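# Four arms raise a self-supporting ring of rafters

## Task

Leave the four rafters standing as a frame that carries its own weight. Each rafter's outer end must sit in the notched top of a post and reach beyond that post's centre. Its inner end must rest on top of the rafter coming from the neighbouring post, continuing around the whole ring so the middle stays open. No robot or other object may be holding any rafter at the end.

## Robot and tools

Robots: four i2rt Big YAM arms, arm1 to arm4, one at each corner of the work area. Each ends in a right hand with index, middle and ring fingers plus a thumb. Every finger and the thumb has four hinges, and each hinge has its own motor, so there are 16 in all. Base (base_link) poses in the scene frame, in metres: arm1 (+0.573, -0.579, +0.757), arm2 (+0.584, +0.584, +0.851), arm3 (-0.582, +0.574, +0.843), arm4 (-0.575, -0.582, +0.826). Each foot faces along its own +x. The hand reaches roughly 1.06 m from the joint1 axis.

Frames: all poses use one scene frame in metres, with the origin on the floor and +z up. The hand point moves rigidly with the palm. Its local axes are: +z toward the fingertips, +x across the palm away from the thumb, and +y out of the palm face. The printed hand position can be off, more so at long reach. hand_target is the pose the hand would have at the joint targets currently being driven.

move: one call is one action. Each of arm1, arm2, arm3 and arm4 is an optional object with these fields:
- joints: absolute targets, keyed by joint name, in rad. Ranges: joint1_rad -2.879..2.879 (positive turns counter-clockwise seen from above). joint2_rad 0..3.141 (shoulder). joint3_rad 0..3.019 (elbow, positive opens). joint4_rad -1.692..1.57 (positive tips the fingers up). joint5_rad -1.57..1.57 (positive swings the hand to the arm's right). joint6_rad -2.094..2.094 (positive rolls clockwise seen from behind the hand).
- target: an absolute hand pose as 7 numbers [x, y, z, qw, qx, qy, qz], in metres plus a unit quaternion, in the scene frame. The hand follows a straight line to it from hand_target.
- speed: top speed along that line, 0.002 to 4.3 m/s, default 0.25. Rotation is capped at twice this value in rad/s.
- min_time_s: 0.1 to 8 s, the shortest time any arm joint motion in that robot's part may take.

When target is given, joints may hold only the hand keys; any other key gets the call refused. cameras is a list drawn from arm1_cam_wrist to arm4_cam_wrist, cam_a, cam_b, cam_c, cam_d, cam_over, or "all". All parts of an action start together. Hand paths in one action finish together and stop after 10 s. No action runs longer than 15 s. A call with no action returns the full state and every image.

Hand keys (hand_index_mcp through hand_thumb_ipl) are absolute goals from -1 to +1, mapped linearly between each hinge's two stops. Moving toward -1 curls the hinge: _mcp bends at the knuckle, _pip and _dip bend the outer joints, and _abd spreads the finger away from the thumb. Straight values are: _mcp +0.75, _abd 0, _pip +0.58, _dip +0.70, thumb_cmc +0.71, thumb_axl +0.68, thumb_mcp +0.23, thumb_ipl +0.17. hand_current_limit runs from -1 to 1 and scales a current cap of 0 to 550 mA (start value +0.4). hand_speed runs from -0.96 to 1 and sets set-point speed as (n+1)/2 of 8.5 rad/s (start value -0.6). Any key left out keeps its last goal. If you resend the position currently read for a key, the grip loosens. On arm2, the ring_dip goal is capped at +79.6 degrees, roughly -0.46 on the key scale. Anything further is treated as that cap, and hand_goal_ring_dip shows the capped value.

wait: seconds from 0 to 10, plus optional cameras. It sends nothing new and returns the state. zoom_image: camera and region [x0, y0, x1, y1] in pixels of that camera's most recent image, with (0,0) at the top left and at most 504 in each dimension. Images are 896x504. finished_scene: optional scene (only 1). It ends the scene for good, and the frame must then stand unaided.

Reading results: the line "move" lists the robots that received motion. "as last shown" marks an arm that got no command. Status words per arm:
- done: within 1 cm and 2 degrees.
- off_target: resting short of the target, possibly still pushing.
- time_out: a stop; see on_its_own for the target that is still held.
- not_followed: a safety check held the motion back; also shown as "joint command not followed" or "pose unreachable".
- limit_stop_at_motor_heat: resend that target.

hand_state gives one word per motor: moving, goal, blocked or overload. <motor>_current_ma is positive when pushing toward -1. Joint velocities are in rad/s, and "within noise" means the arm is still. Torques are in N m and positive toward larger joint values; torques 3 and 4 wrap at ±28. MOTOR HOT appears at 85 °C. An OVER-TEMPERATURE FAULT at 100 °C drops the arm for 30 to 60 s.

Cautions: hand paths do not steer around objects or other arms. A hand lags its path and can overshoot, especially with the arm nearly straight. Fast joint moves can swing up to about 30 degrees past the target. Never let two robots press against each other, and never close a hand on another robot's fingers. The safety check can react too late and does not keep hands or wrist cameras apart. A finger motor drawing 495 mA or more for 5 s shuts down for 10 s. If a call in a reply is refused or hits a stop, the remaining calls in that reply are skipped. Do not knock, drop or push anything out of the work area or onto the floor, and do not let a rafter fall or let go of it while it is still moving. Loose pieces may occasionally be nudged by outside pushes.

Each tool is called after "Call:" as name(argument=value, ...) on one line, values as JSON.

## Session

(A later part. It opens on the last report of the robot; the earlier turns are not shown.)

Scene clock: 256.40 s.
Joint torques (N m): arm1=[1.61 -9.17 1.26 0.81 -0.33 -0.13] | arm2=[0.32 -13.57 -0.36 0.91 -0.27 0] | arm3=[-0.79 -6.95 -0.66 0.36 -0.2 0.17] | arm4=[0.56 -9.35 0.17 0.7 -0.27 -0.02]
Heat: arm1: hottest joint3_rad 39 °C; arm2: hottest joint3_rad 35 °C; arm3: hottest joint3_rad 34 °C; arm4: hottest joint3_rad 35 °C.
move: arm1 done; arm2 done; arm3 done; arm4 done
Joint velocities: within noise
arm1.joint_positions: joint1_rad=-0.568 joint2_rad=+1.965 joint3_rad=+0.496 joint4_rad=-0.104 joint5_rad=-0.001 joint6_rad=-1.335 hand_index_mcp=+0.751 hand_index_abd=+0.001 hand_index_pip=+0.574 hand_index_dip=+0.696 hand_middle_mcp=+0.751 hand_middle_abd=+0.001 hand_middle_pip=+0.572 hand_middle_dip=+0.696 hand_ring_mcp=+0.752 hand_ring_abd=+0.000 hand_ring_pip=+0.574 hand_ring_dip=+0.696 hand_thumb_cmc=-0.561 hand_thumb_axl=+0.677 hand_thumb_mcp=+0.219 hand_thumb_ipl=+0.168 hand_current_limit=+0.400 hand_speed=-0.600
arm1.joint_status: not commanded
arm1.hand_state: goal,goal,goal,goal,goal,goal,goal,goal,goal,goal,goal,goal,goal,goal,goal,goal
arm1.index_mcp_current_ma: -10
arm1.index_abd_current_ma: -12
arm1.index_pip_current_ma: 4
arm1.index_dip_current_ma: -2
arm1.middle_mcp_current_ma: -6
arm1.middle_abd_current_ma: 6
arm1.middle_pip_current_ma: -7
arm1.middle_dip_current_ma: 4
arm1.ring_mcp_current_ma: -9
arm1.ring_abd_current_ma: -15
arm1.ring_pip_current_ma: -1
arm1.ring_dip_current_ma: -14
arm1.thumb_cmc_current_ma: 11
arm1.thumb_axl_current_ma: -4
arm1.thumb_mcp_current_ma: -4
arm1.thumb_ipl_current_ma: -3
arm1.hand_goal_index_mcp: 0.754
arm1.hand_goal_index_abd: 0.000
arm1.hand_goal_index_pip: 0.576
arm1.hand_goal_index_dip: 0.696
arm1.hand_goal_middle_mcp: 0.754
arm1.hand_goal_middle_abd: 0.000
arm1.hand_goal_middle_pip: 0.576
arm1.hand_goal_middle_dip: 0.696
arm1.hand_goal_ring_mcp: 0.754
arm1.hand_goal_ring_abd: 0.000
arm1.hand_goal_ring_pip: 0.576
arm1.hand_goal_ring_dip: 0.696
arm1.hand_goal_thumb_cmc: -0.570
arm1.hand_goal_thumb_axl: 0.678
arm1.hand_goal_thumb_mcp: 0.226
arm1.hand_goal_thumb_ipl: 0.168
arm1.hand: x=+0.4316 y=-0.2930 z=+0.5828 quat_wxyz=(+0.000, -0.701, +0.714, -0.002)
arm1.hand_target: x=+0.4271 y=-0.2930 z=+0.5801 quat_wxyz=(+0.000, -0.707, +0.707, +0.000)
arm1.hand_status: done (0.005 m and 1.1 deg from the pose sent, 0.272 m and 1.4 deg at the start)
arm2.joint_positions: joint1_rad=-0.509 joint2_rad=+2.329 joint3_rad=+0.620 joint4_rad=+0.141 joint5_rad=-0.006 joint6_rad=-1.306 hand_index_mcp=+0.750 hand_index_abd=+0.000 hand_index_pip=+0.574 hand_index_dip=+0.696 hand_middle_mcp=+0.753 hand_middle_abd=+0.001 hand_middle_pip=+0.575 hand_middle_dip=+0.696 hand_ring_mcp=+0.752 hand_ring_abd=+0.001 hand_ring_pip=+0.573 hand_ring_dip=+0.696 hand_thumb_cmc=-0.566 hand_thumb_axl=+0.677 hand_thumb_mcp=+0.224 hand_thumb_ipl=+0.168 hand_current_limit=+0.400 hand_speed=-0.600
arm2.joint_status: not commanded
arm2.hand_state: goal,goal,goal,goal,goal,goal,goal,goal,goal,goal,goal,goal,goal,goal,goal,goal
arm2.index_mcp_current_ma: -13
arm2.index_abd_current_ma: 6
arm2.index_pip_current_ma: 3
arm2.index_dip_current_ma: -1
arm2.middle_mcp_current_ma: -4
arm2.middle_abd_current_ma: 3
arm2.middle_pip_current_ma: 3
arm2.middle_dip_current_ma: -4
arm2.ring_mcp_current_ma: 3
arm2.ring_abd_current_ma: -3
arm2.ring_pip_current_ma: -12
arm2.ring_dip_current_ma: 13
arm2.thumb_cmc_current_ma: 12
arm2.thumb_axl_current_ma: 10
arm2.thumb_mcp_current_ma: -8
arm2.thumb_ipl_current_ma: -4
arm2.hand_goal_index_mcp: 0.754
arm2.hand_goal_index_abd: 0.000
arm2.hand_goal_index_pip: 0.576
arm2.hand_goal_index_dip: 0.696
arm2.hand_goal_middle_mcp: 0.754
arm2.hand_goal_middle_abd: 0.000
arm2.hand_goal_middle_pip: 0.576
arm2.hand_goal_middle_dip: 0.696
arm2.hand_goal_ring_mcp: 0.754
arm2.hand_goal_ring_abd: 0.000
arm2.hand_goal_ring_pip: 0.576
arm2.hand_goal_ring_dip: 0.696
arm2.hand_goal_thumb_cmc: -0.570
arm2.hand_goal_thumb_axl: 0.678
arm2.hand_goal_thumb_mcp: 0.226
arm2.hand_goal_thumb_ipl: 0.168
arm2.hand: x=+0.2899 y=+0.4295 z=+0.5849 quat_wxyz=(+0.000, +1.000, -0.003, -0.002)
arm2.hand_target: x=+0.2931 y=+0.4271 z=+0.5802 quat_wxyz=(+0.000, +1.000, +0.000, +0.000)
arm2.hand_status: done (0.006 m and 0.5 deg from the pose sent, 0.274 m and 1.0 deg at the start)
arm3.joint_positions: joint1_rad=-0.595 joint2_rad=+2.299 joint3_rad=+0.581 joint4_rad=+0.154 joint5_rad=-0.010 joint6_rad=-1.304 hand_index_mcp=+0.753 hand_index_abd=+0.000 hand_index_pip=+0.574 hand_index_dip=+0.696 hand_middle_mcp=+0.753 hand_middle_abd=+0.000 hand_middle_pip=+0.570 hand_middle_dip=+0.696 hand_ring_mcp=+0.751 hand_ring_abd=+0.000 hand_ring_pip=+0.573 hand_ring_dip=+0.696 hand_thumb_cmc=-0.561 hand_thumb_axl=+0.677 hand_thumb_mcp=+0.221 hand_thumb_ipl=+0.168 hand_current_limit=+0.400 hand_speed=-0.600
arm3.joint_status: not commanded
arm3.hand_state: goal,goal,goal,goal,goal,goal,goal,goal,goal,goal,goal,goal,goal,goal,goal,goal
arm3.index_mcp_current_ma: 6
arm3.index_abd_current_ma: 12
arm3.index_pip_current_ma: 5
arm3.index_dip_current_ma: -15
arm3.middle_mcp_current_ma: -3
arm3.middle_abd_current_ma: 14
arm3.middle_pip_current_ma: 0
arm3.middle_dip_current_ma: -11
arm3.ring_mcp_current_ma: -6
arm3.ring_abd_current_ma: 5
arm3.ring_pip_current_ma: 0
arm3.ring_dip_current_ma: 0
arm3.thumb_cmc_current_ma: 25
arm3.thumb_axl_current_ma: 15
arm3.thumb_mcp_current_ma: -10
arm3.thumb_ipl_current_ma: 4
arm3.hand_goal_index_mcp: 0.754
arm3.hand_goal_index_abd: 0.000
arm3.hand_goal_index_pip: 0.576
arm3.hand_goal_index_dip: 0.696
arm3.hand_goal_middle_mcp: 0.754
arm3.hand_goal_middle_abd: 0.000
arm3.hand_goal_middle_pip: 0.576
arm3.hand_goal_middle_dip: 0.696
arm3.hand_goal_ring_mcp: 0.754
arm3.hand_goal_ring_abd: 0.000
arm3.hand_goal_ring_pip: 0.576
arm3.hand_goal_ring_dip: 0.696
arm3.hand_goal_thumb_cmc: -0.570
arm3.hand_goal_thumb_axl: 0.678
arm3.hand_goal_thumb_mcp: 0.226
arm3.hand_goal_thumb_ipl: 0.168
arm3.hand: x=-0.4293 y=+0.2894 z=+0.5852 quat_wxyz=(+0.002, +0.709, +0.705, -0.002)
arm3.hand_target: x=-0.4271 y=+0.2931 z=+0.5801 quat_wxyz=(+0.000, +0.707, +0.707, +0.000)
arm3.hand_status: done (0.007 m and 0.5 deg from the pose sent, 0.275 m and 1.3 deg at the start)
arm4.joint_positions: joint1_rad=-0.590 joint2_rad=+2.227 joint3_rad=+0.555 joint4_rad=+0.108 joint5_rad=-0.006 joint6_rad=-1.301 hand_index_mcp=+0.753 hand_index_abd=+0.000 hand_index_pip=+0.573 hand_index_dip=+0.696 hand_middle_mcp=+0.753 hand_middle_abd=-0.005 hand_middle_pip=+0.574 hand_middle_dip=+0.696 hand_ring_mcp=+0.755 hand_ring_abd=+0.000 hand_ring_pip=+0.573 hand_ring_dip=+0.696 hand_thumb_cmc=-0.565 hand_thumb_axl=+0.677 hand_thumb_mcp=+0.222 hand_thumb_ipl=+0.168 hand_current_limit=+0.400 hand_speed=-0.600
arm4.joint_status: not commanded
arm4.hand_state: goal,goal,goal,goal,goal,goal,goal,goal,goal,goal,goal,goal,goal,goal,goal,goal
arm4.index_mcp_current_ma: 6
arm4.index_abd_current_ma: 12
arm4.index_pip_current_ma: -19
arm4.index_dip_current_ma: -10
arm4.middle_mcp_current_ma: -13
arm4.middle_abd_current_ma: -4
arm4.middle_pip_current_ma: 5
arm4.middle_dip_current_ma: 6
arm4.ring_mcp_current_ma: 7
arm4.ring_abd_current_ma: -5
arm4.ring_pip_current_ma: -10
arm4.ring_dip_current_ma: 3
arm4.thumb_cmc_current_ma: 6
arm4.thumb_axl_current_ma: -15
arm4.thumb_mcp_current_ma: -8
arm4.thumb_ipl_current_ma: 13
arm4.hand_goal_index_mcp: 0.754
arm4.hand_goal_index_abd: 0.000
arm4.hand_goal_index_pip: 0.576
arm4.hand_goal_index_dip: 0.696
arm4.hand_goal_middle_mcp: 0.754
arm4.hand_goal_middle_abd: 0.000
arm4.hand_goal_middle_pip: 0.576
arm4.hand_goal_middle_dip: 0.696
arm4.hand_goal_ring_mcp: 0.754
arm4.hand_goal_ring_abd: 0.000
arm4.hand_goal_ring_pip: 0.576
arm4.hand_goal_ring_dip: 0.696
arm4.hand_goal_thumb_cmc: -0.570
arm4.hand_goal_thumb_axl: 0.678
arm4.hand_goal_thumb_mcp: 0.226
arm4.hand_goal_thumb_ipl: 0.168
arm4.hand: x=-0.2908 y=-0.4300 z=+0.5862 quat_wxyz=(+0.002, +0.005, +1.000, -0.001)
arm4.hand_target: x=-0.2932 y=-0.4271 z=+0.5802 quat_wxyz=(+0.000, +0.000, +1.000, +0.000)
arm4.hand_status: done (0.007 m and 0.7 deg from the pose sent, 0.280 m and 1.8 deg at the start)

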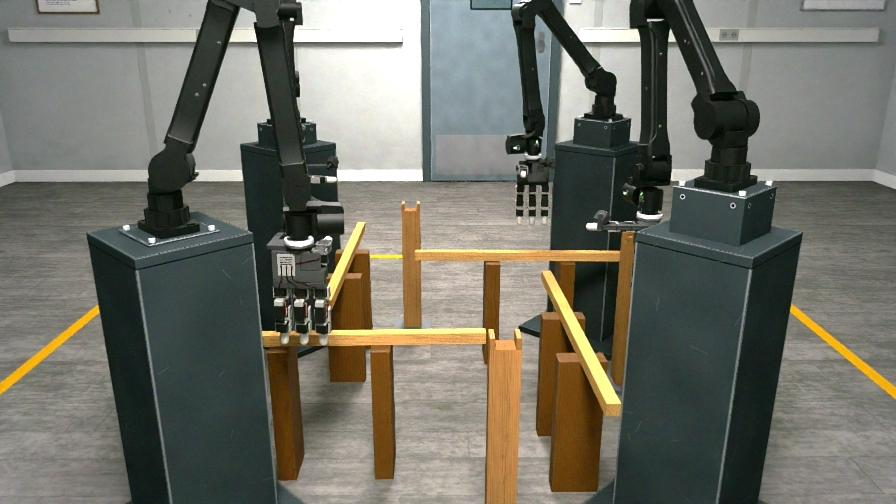

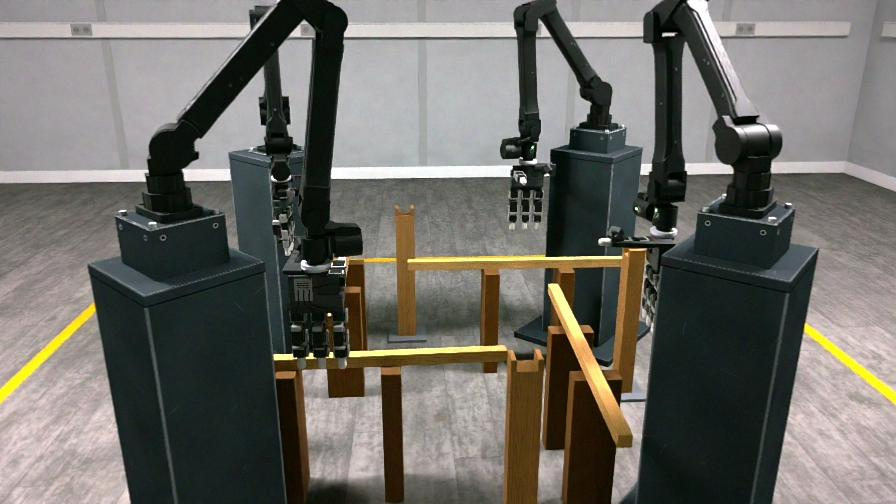

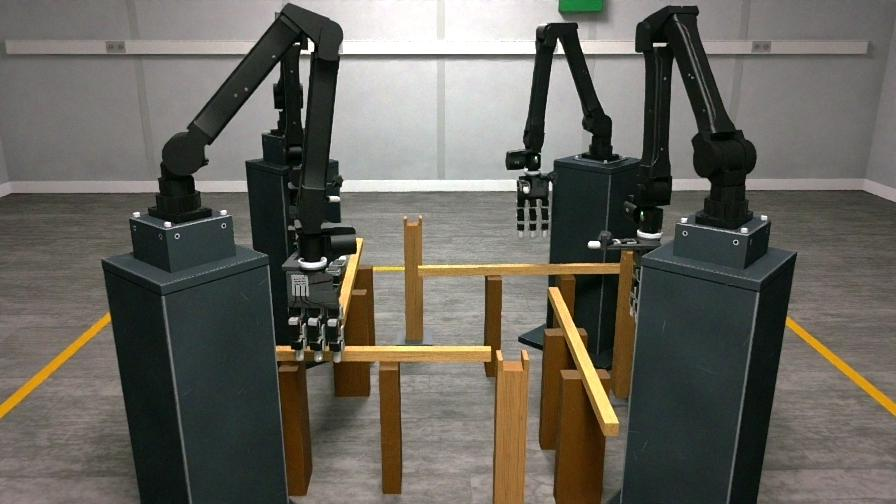

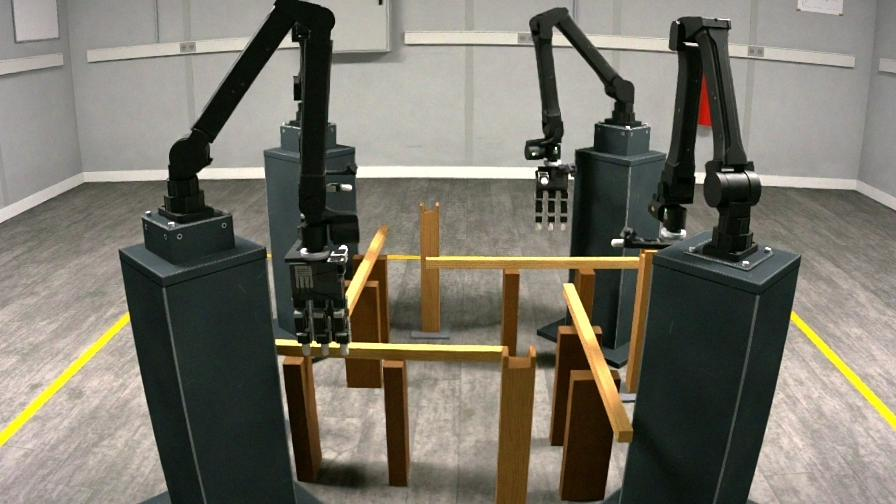

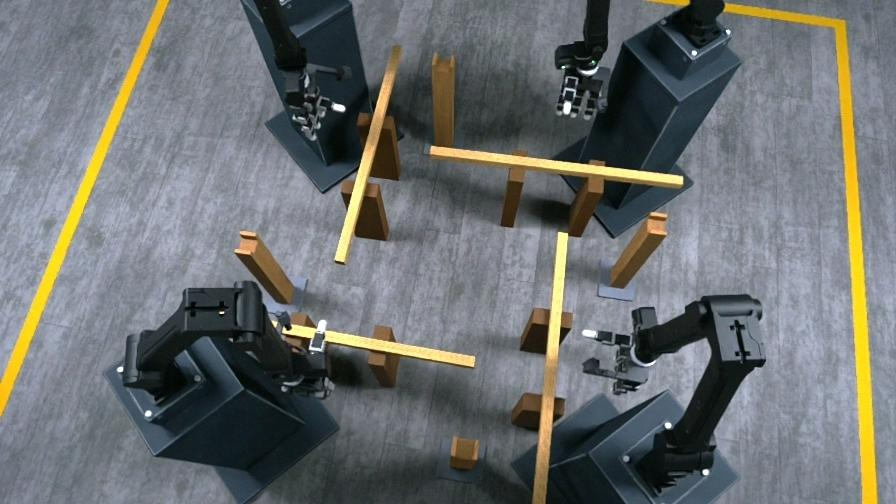

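Call:
move(arm1={"target": [0.416, -0.293, 0.403, 0, 0.7071, -0.7071, 0], "speed": 0.12}, arm2={"target": [0.293, 0.416, 0.403, 0, 1, 0, 0], "speed": 0.12}, arm3={"target": [-0.416, 0.293, 0.403, 0, 0.7071, 0.7071, 0], "speed": 0.12}, arm4={"target": [-0.293, -0.416, 0.403, 0, 0, 1, 0], "speed": 0.12}, cameras=["cam_a", "cam_b", "cam_c", "cam_d", "cam_over"])

Call:
zoom_image(camera="cam_over", region=[490, 240, 690, 440])

Call:
zoom_image(camera="cam_over", region=[460, 60, 700, 260])

Call:
zoom_image(camera="cam_over", region=[250, 30, 450, 230])

Call:
zoom_image(camera="cam_over", region=[240, 280, 440, 480])

Call:
zoom_image(camera="cam_a", region=[250, 240, 410, 400])

Call:
zoom_image(camera="cam_b", region=[260, 260, 420, 420])

Call:
zoom_image(camera="cam_c", region=[260, 260, 420, 420])

Call:
zoom_image(camera="cam_d", region=[260, 250, 420, 410])

Scene clock: 299.93 s.
Joint torques (N m): arm1=[1.67 -11.46 -2.09 0.91 -0.31 0] | arm2=[0.32 -15.15 -1.65 0.88 -0.27 0.06] | arm3=[-0.79 -8.18 -2.24 0.38 -0.2 0.23] | arm4=[0.73 -11.16 -1.99 0.64 -0.26 0.1]
Heat: arm1: hottest joint3_rad 35 °C; arm2: hottest joint1_rad 32 °C; arm3: hottest joint3_rad 32 °C; arm4: hottest joint3_rad 32 °C.
move: arm1 done; arm2 done; arm3 done; arm4 done
Joint velocities: within noise
arm1.joint_positions: joint1_rad=-0.527 joint2_rad=+2.610 joint3_rad=+0.753 joint4_rad=+0.285 joint5_rad=-0.001 joint6_rad=-1.312 hand_index_mcp=+0.751 hand_index_abd=+0.001 hand_index_pip=+0.574 hand_index_dip=+0.696 hand_middle_mcp=+0.751 hand_middle_abd=+0.001 hand_middle_pip=+0.572 hand_middle_dip=+0.696 hand_ring_mcp=+0.752 hand_ring_abd=+0.000 hand_ring_pip=+0.574 hand_ring_dip=+0.696 hand_thumb_cmc=-0.561 hand_thumb_axl=+0.677 hand_thumb_mcp=+0.219 hand_thumb_ipl=+0.168 hand_current_limit=+0.400 hand_speed=-0.600
arm1.joint_status: not commanded
arm1.hand_state: goal,goal,goal,goal,goal,goal,goal,goal,goal,goal,goal,goal,goal,goal,goal,goal
arm1.index_mcp_current_ma: -15
arm1.index_abd_current_ma: -12
arm1.index_pip_current_ma: -5
arm1.index_dip_current_ma: 20
arm1.middle_mcp_current_ma: -2
arm1.middle_abd_current_ma: 2
arm1.middle_pip_current_ma: 0
arm1.middle_dip_current_ma: -1
arm1.ring_mcp_current_ma: -7
arm1.ring_abd_current_ma: 0
arm1.ring_pip_current_ma: -14
arm1.ring_dip_current_ma: -3
arm1.thumb_cmc_current_ma: 6
arm1.thumb_axl_current_ma: 8
arm1.thumb_mcp_current_ma: 0
arm1.thumb_ipl_current_ma: 9
arm1.hand_goal_index_mcp: 0.754
arm1.hand_goal_index_abd: 0.000
arm1.hand_goal_index_pip: 0.576
arm1.hand_goal_index_dip: 0.696
arm1.hand_goal_middle_mcp: 0.754
arm1.hand_goal_middle_abd: 0.000
arm1.hand_goal_middle_pip: 0.576
arm1.hand_goal_middle_dip: 0.696
arm1.hand_goal_ring_mcp: 0.754
arm1.hand_goal_ring_abd: 0.000
arm1.hand_goal_ring_pip: 0.576
arm1.hand_goal_ring_dip: 0.696
arm1.hand_goal_thumb_cmc: -0.570
arm1.hand_goal_thumb_axl: 0.678
arm1.hand_goal_thumb_mcp: 0.226
arm1.hand_goal_thumb_ipl: 0.168
arm1.hand: x=+0.4194 y=-0.2912 z=+0.4061 quat_wxyz=(+0.000, -0.707, +0.707, -0.001)
arm1.hand_target: x=+0.4161 y=-0.2931 z=+0.4030 quat_wxyz=(+0.000, -0.707, +0.707, +0.000)
arm1.hand_status: done (0.005 m and 0.2 deg from the pose sent, 0.181 m and 1.1 deg at the start)
arm2.joint_positions: joint1_rad=-0.466 joint2_rad=+2.870 joint3_rad=+0.979 joint4_rad=+0.323 joint5_rad=-0.006 joint6_rad=-1.268 hand_index_mcp=+0.750 hand_index_abd=+0.000 hand_index_pip=+0.574 hand_index_dip=+0.696 hand_middle_mcp=+0.753 hand_middle_abd=+0.001 hand_middle_pip=+0.575 hand_middle_dip=+0.696 hand_ring_mcp=+0.752 hand_ring_abd=+0.001 hand_ring_pip=+0.573 hand_ring_dip=+0.696 hand_thumb_cmc=-0.566 hand_thumb_axl=+0.677 hand_thumb_mcp=+0.224 hand_thumb_ipl=+0.168 hand_current_limit=+0.400 hand_speed=-0.600
arm2.joint_status: not commanded
arm2.hand_state: goal,goal,goal,goal,goal,goal,goal,goal,goal,goal,goal,goal,goal,goal,goal,goal
arm2.index_mcp_current_ma: -14
arm2.index_abd_current_ma: 4
arm2.index_pip_current_ma: -1
arm2.index_dip_current_ma: -3
arm2.middle_mcp_current_ma: -6
arm2.middle_abd_current_ma: 1
arm2.middle_pip_current_ma: 2
arm2.middle_dip_current_ma: -4
arm2.ring_mcp_current_ma: 4
arm2.ring_abd_current_ma: -7
arm2.ring_pip_current_ma: -10
arm2.ring_dip_current_ma: 6
arm2.thumb_cmc_current_ma: 14
arm2.thumb_axl_current_ma: 7
arm2.thumb_mcp_current_ma: -8
arm2.thumb_ipl_current_ma: -8
arm2.hand_goal_index_mcp: 0.754
arm2.hand_goal_index_abd: 0.000
arm2.hand_goal_index_pip: 0.576
arm2.hand_goal_index_dip: 0.696
arm2.hand_goal_middle_mcp: 0.754
arm2.hand_goal_middle_abd: 0.000
arm2.hand_goal_middle_pip: 0.576
arm2.hand_goal_middle_dip: 0.696
arm2.hand_goal_ring_mcp: 0.754
arm2.hand_goal_ring_abd: 0.000
arm2.hand_goal_ring_pip: 0.576
arm2.hand_goal_ring_dip: 0.696
arm2.hand_goal_thumb_cmc: -0.570
arm2.hand_goal_thumb_axl: 0.678
arm2.hand_goal_thumb_mcp: 0.226
arm2.hand_goal_thumb_ipl: 0.168
arm2.hand: x=+0.2871 y=+0.4174 z=+0.4086 quat_wxyz=(+0.000, +1.000, -0.001, -0.003)
arm2.hand_target: x=+0.2932 y=+0.4162 z=+0.4031 quat_wxyz=(+0.000, +1.000, +0.000, +0.000)
arm2.hand_status: done (0.008 m and 0.3 deg from the pose sent, 0.182 m and 0.5 deg at the start)
arm3.joint_positions: joint1_rad=-0.548 joint2_rad=+2.853 joint3_rad=+0.936 joint4_rad=+0.352 joint5_rad=-0.010 joint6_rad=-1.264 hand_index_mcp=+0.753 hand_index_abd=+0.000 hand_index_pip=+0.574 hand_index_dip=+0.696 hand_middle_mcp=+0.753 hand_middle_abd=+0.000 hand_middle_pip=+0.570 hand_middle_dip=+0.696 hand_ring_mcp=+0.751 hand_ring_abd=+0.000 hand_ring_pip=+0.573 hand_ring_dip=+0.696 hand_thumb_cmc=-0.561 hand_thumb_axl=+0.677 hand_thumb_mcp=+0.221 hand_thumb_ipl=+0.168 hand_current_limit=+0.400 hand_speed=-0.600
arm3.joint_status: not commanded
arm3.hand_state: goal,goal,goal,goal,goal,goal,goal,goal,goal,goal,goal,goal,goal,goal,goal,goal
arm3.index_mcp_current_ma: -14
arm3.index_abd_current_ma: -5
arm3.index_pip_current_ma: 3
arm3.index_dip_current_ma: -9
arm3.middle_mcp_current_ma: 0
arm3.middle_abd_current_ma: -2
arm3.middle_pip_current_ma: -8
arm3.middle_dip_current_ma: -26
arm3.ring_mcp_current_ma: -1
arm3.ring_abd_current_ma: 13
arm3.ring_pip_current_ma: -1
arm3.ring_dip_current_ma: -7
arm3.thumb_cmc_current_ma: 31
arm3.thumb_axl_current_ma: 0
arm3.thumb_mcp_current_ma: -17
arm3.thumb_ipl_current_ma: -18
arm3.hand_goal_index_mcp: 0.754
arm3.hand_goal_index_abd: 0.000
arm3.hand_goal_index_pip: 0.576
arm3.hand_goal_index_dip: 0.696
arm3.hand_goal_middle_mcp: 0.754
arm3.hand_goal_middle_abd: 0.000
arm3.hand_goal_middle_pip: 0.576
arm3.hand_goal_middle_dip: 0.696
arm3.hand_goal_ring_mcp: 0.754
arm3.hand_goal_ring_abd: 0.000
arm3.hand_goal_ring_pip: 0.576
arm3.hand_goal_ring_dip: 0.696
arm3.hand_goal_thumb_cmc: -0.570
arm3.hand_goal_thumb_axl: 0.678
arm3.hand_goal_thumb_mcp: 0.226
arm3.hand_goal_thumb_ipl: 0.168
arm3.hand: x=-0.4171 y=+0.2868 z=+0.4087 quat_wxyz=(+0.002, +0.707, +0.707, -0.002)
arm3.hand_target: x=-0.4161 y=+0.2931 z=+0.4032 quat_wxyz=(+0.000, +0.707, +0.707, +0.000)
arm3.hand_status: done (0.008 m and 0.4 deg from the pose sent, 0.183 m and 0.5 deg at the start)
arm4.joint_positions: joint1_rad=-0.546 joint2_rad=+2.799 joint3_rad=+0.891 joint4_rad=+0.341 joint5_rad=-0.006 joint6_rad=-1.271 hand_index_mcp=+0.753 hand_index_abd=+0.000 hand_index_pip=+0.573 hand_index_dip=+0.696 hand_middle_mcp=+0.753 hand_middle_abd=-0.005 hand_middle_pip=+0.574 hand_middle_dip=+0.696 hand_ring_mcp=+0.755 hand_ring_abd=+0.000 hand_ring_pip=+0.573 hand_ring_dip=+0.696 hand_thumb_cmc=-0.565 hand_thumb_axl=+0.677 hand_thumb_mcp=+0.222 hand_thumb_ipl=+0.168 hand_current_limit=+0.400 hand_speed=-0.600
arm4.joint_status: not commanded
arm4.hand_state: goal,goal,goal,goal,goal,goal,goal,goal,goal,goal,goal,goal,goal,goal,goal,goal
arm4.index_mcp_current_ma: 10
arm4.index_abd_current_ma: -5
arm4.index_pip_current_ma: -13
arm4.index_dip_current_ma: -5
arm4.middle_mcp_current_ma: -3
arm4.middle_abd_current_ma: -6
arm4.middle_pip_current_ma: -8
arm4.middle_dip_current_ma: -9
arm4.ring_mcp_current_ma: 14
arm4.ring_abd_current_ma: 0
arm4.ring_pip_current_ma: -12
arm4.ring_dip_current_ma: 1
arm4.thumb_cmc_current_ma: -3
arm4.thumb_axl_current_ma: -12
arm4.thumb_mcp_current_ma: -12
arm4.thumb_ipl_current_ma: 3
arm4.hand_goal_index_mcp: 0.754
arm4.hand_goal_index_abd: 0.000
arm4.hand_goal_index_pip: 0.576
arm4.hand_goal_index_dip: 0.696
arm4.hand_goal_middle_mcp: 0.754
arm4.hand_goal_middle_abd: 0.000
arm4.hand_goal_middle_pip: 0.576
arm4.hand_goal_middle_dip: 0.696
arm4.hand_goal_ring_mcp: 0.754
arm4.hand_goal_ring_abd: 0.000
arm4.hand_goal_ring_pip: 0.576
arm4.hand_goal_ring_dip: 0.696
arm4.hand_goal_thumb_cmc: -0.570
arm4.hand_goal_thumb_axl: 0.678
arm4.hand_goal_thumb_mcp: 0.226
arm4.hand_goal_thumb_ipl: 0.168
arm4.hand: x=-0.2898 y=-0.4181 z=+0.4101 quat_wxyz=(+0.000, -0.002, +1.000, -0.001)
arm4.hand_target: x=-0.2932 y=-0.4162 z=+0.4032 quat_wxyz=(+0.000, +0.000, +1.000, +0.000)
arm4.hand_status: done (0.008 m and 0.2 deg from the pose sent, 0.184 m and 0.7 deg at the start)

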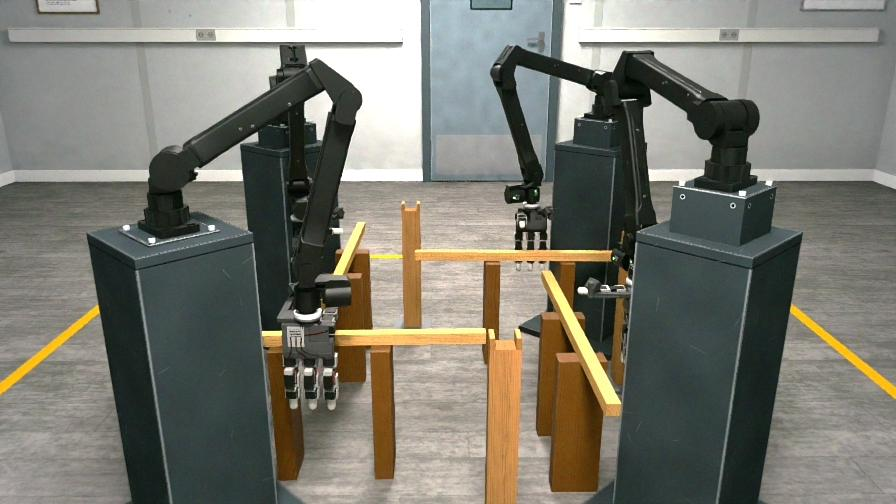

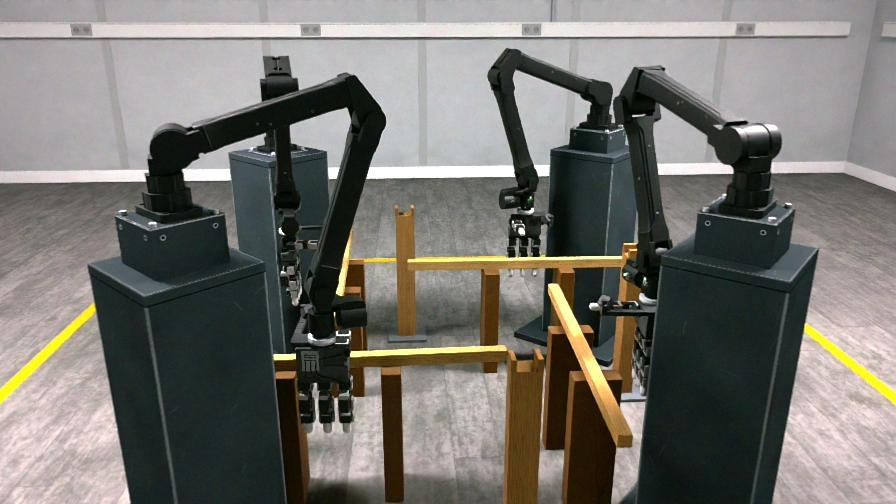

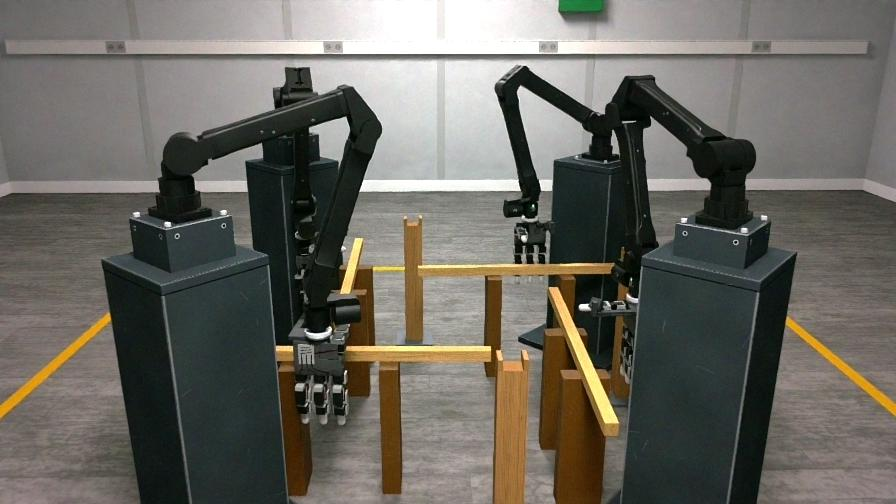

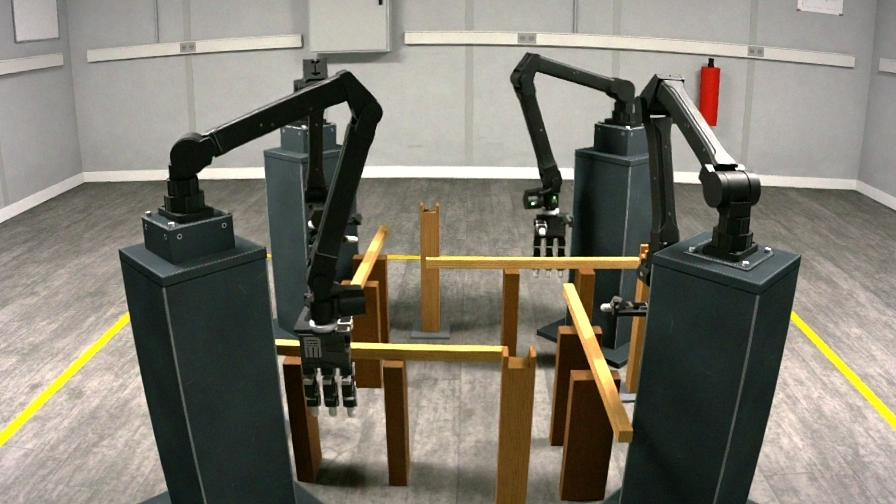

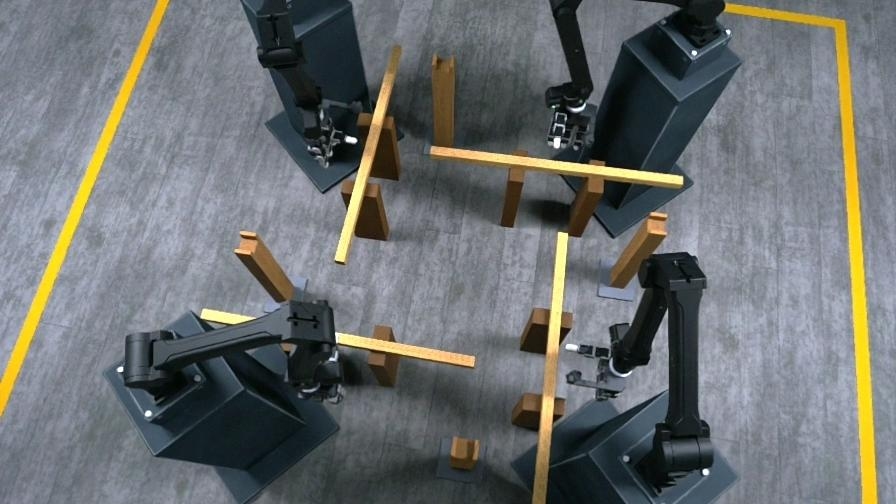

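Scaled by 2.520.

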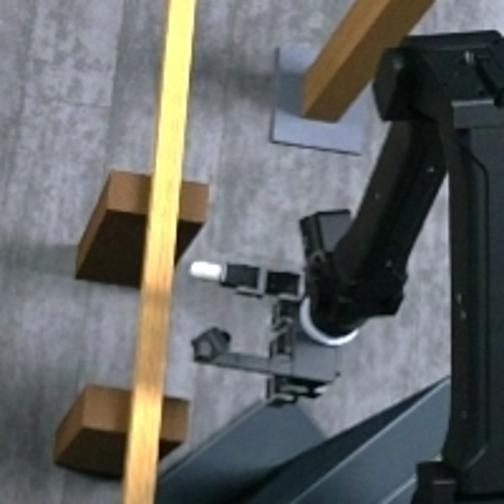

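Scaled by 2.100.

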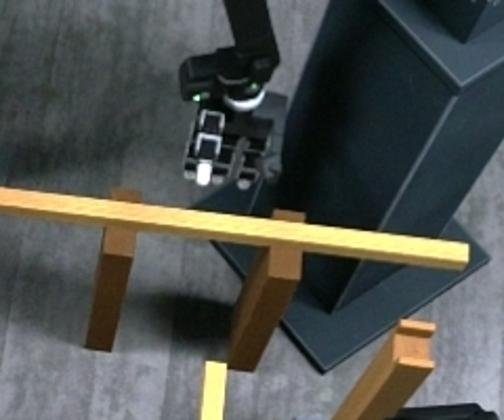

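Scaled by 2.520.

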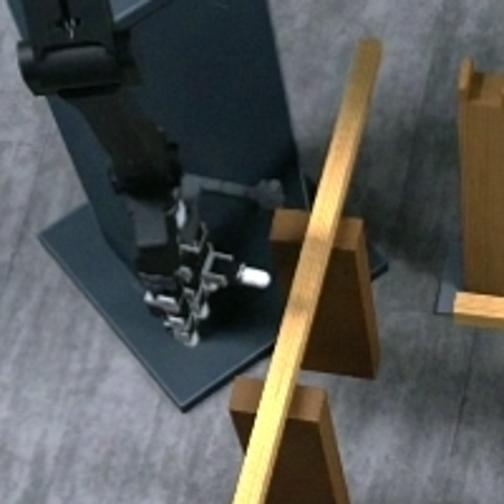

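Scaled by 2.520.

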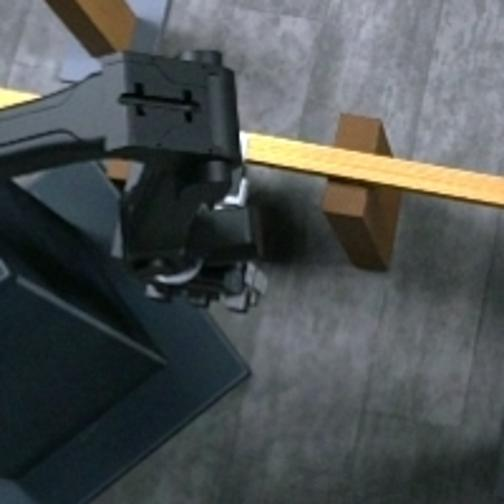

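Scaled by 3.150.

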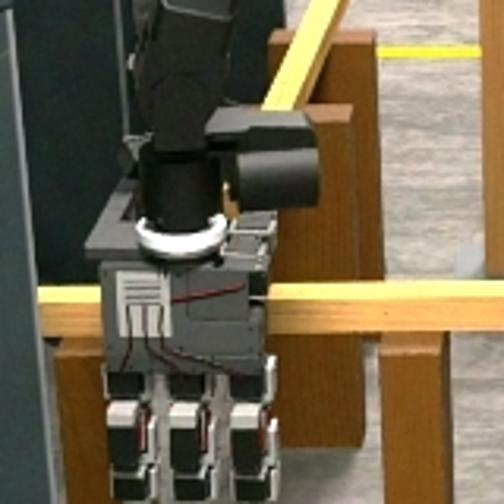

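Scaled by 3.150.

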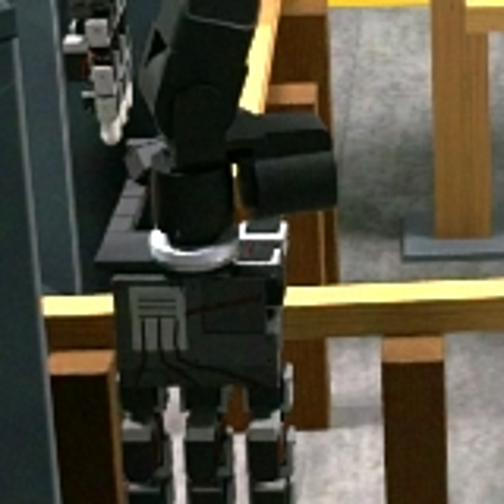

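Scaled by 3.150.

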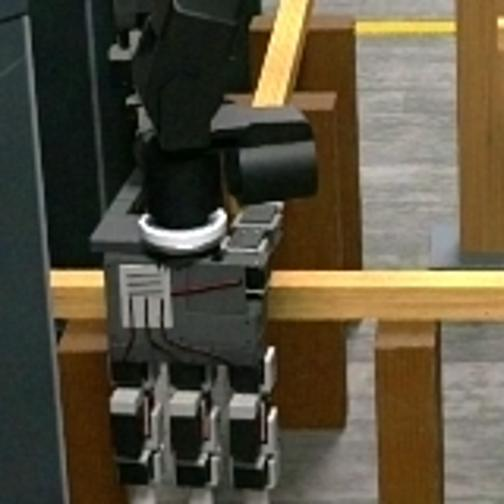

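Scaled by 3.150.

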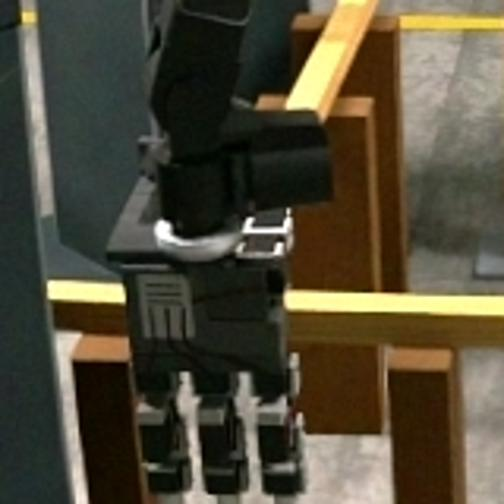

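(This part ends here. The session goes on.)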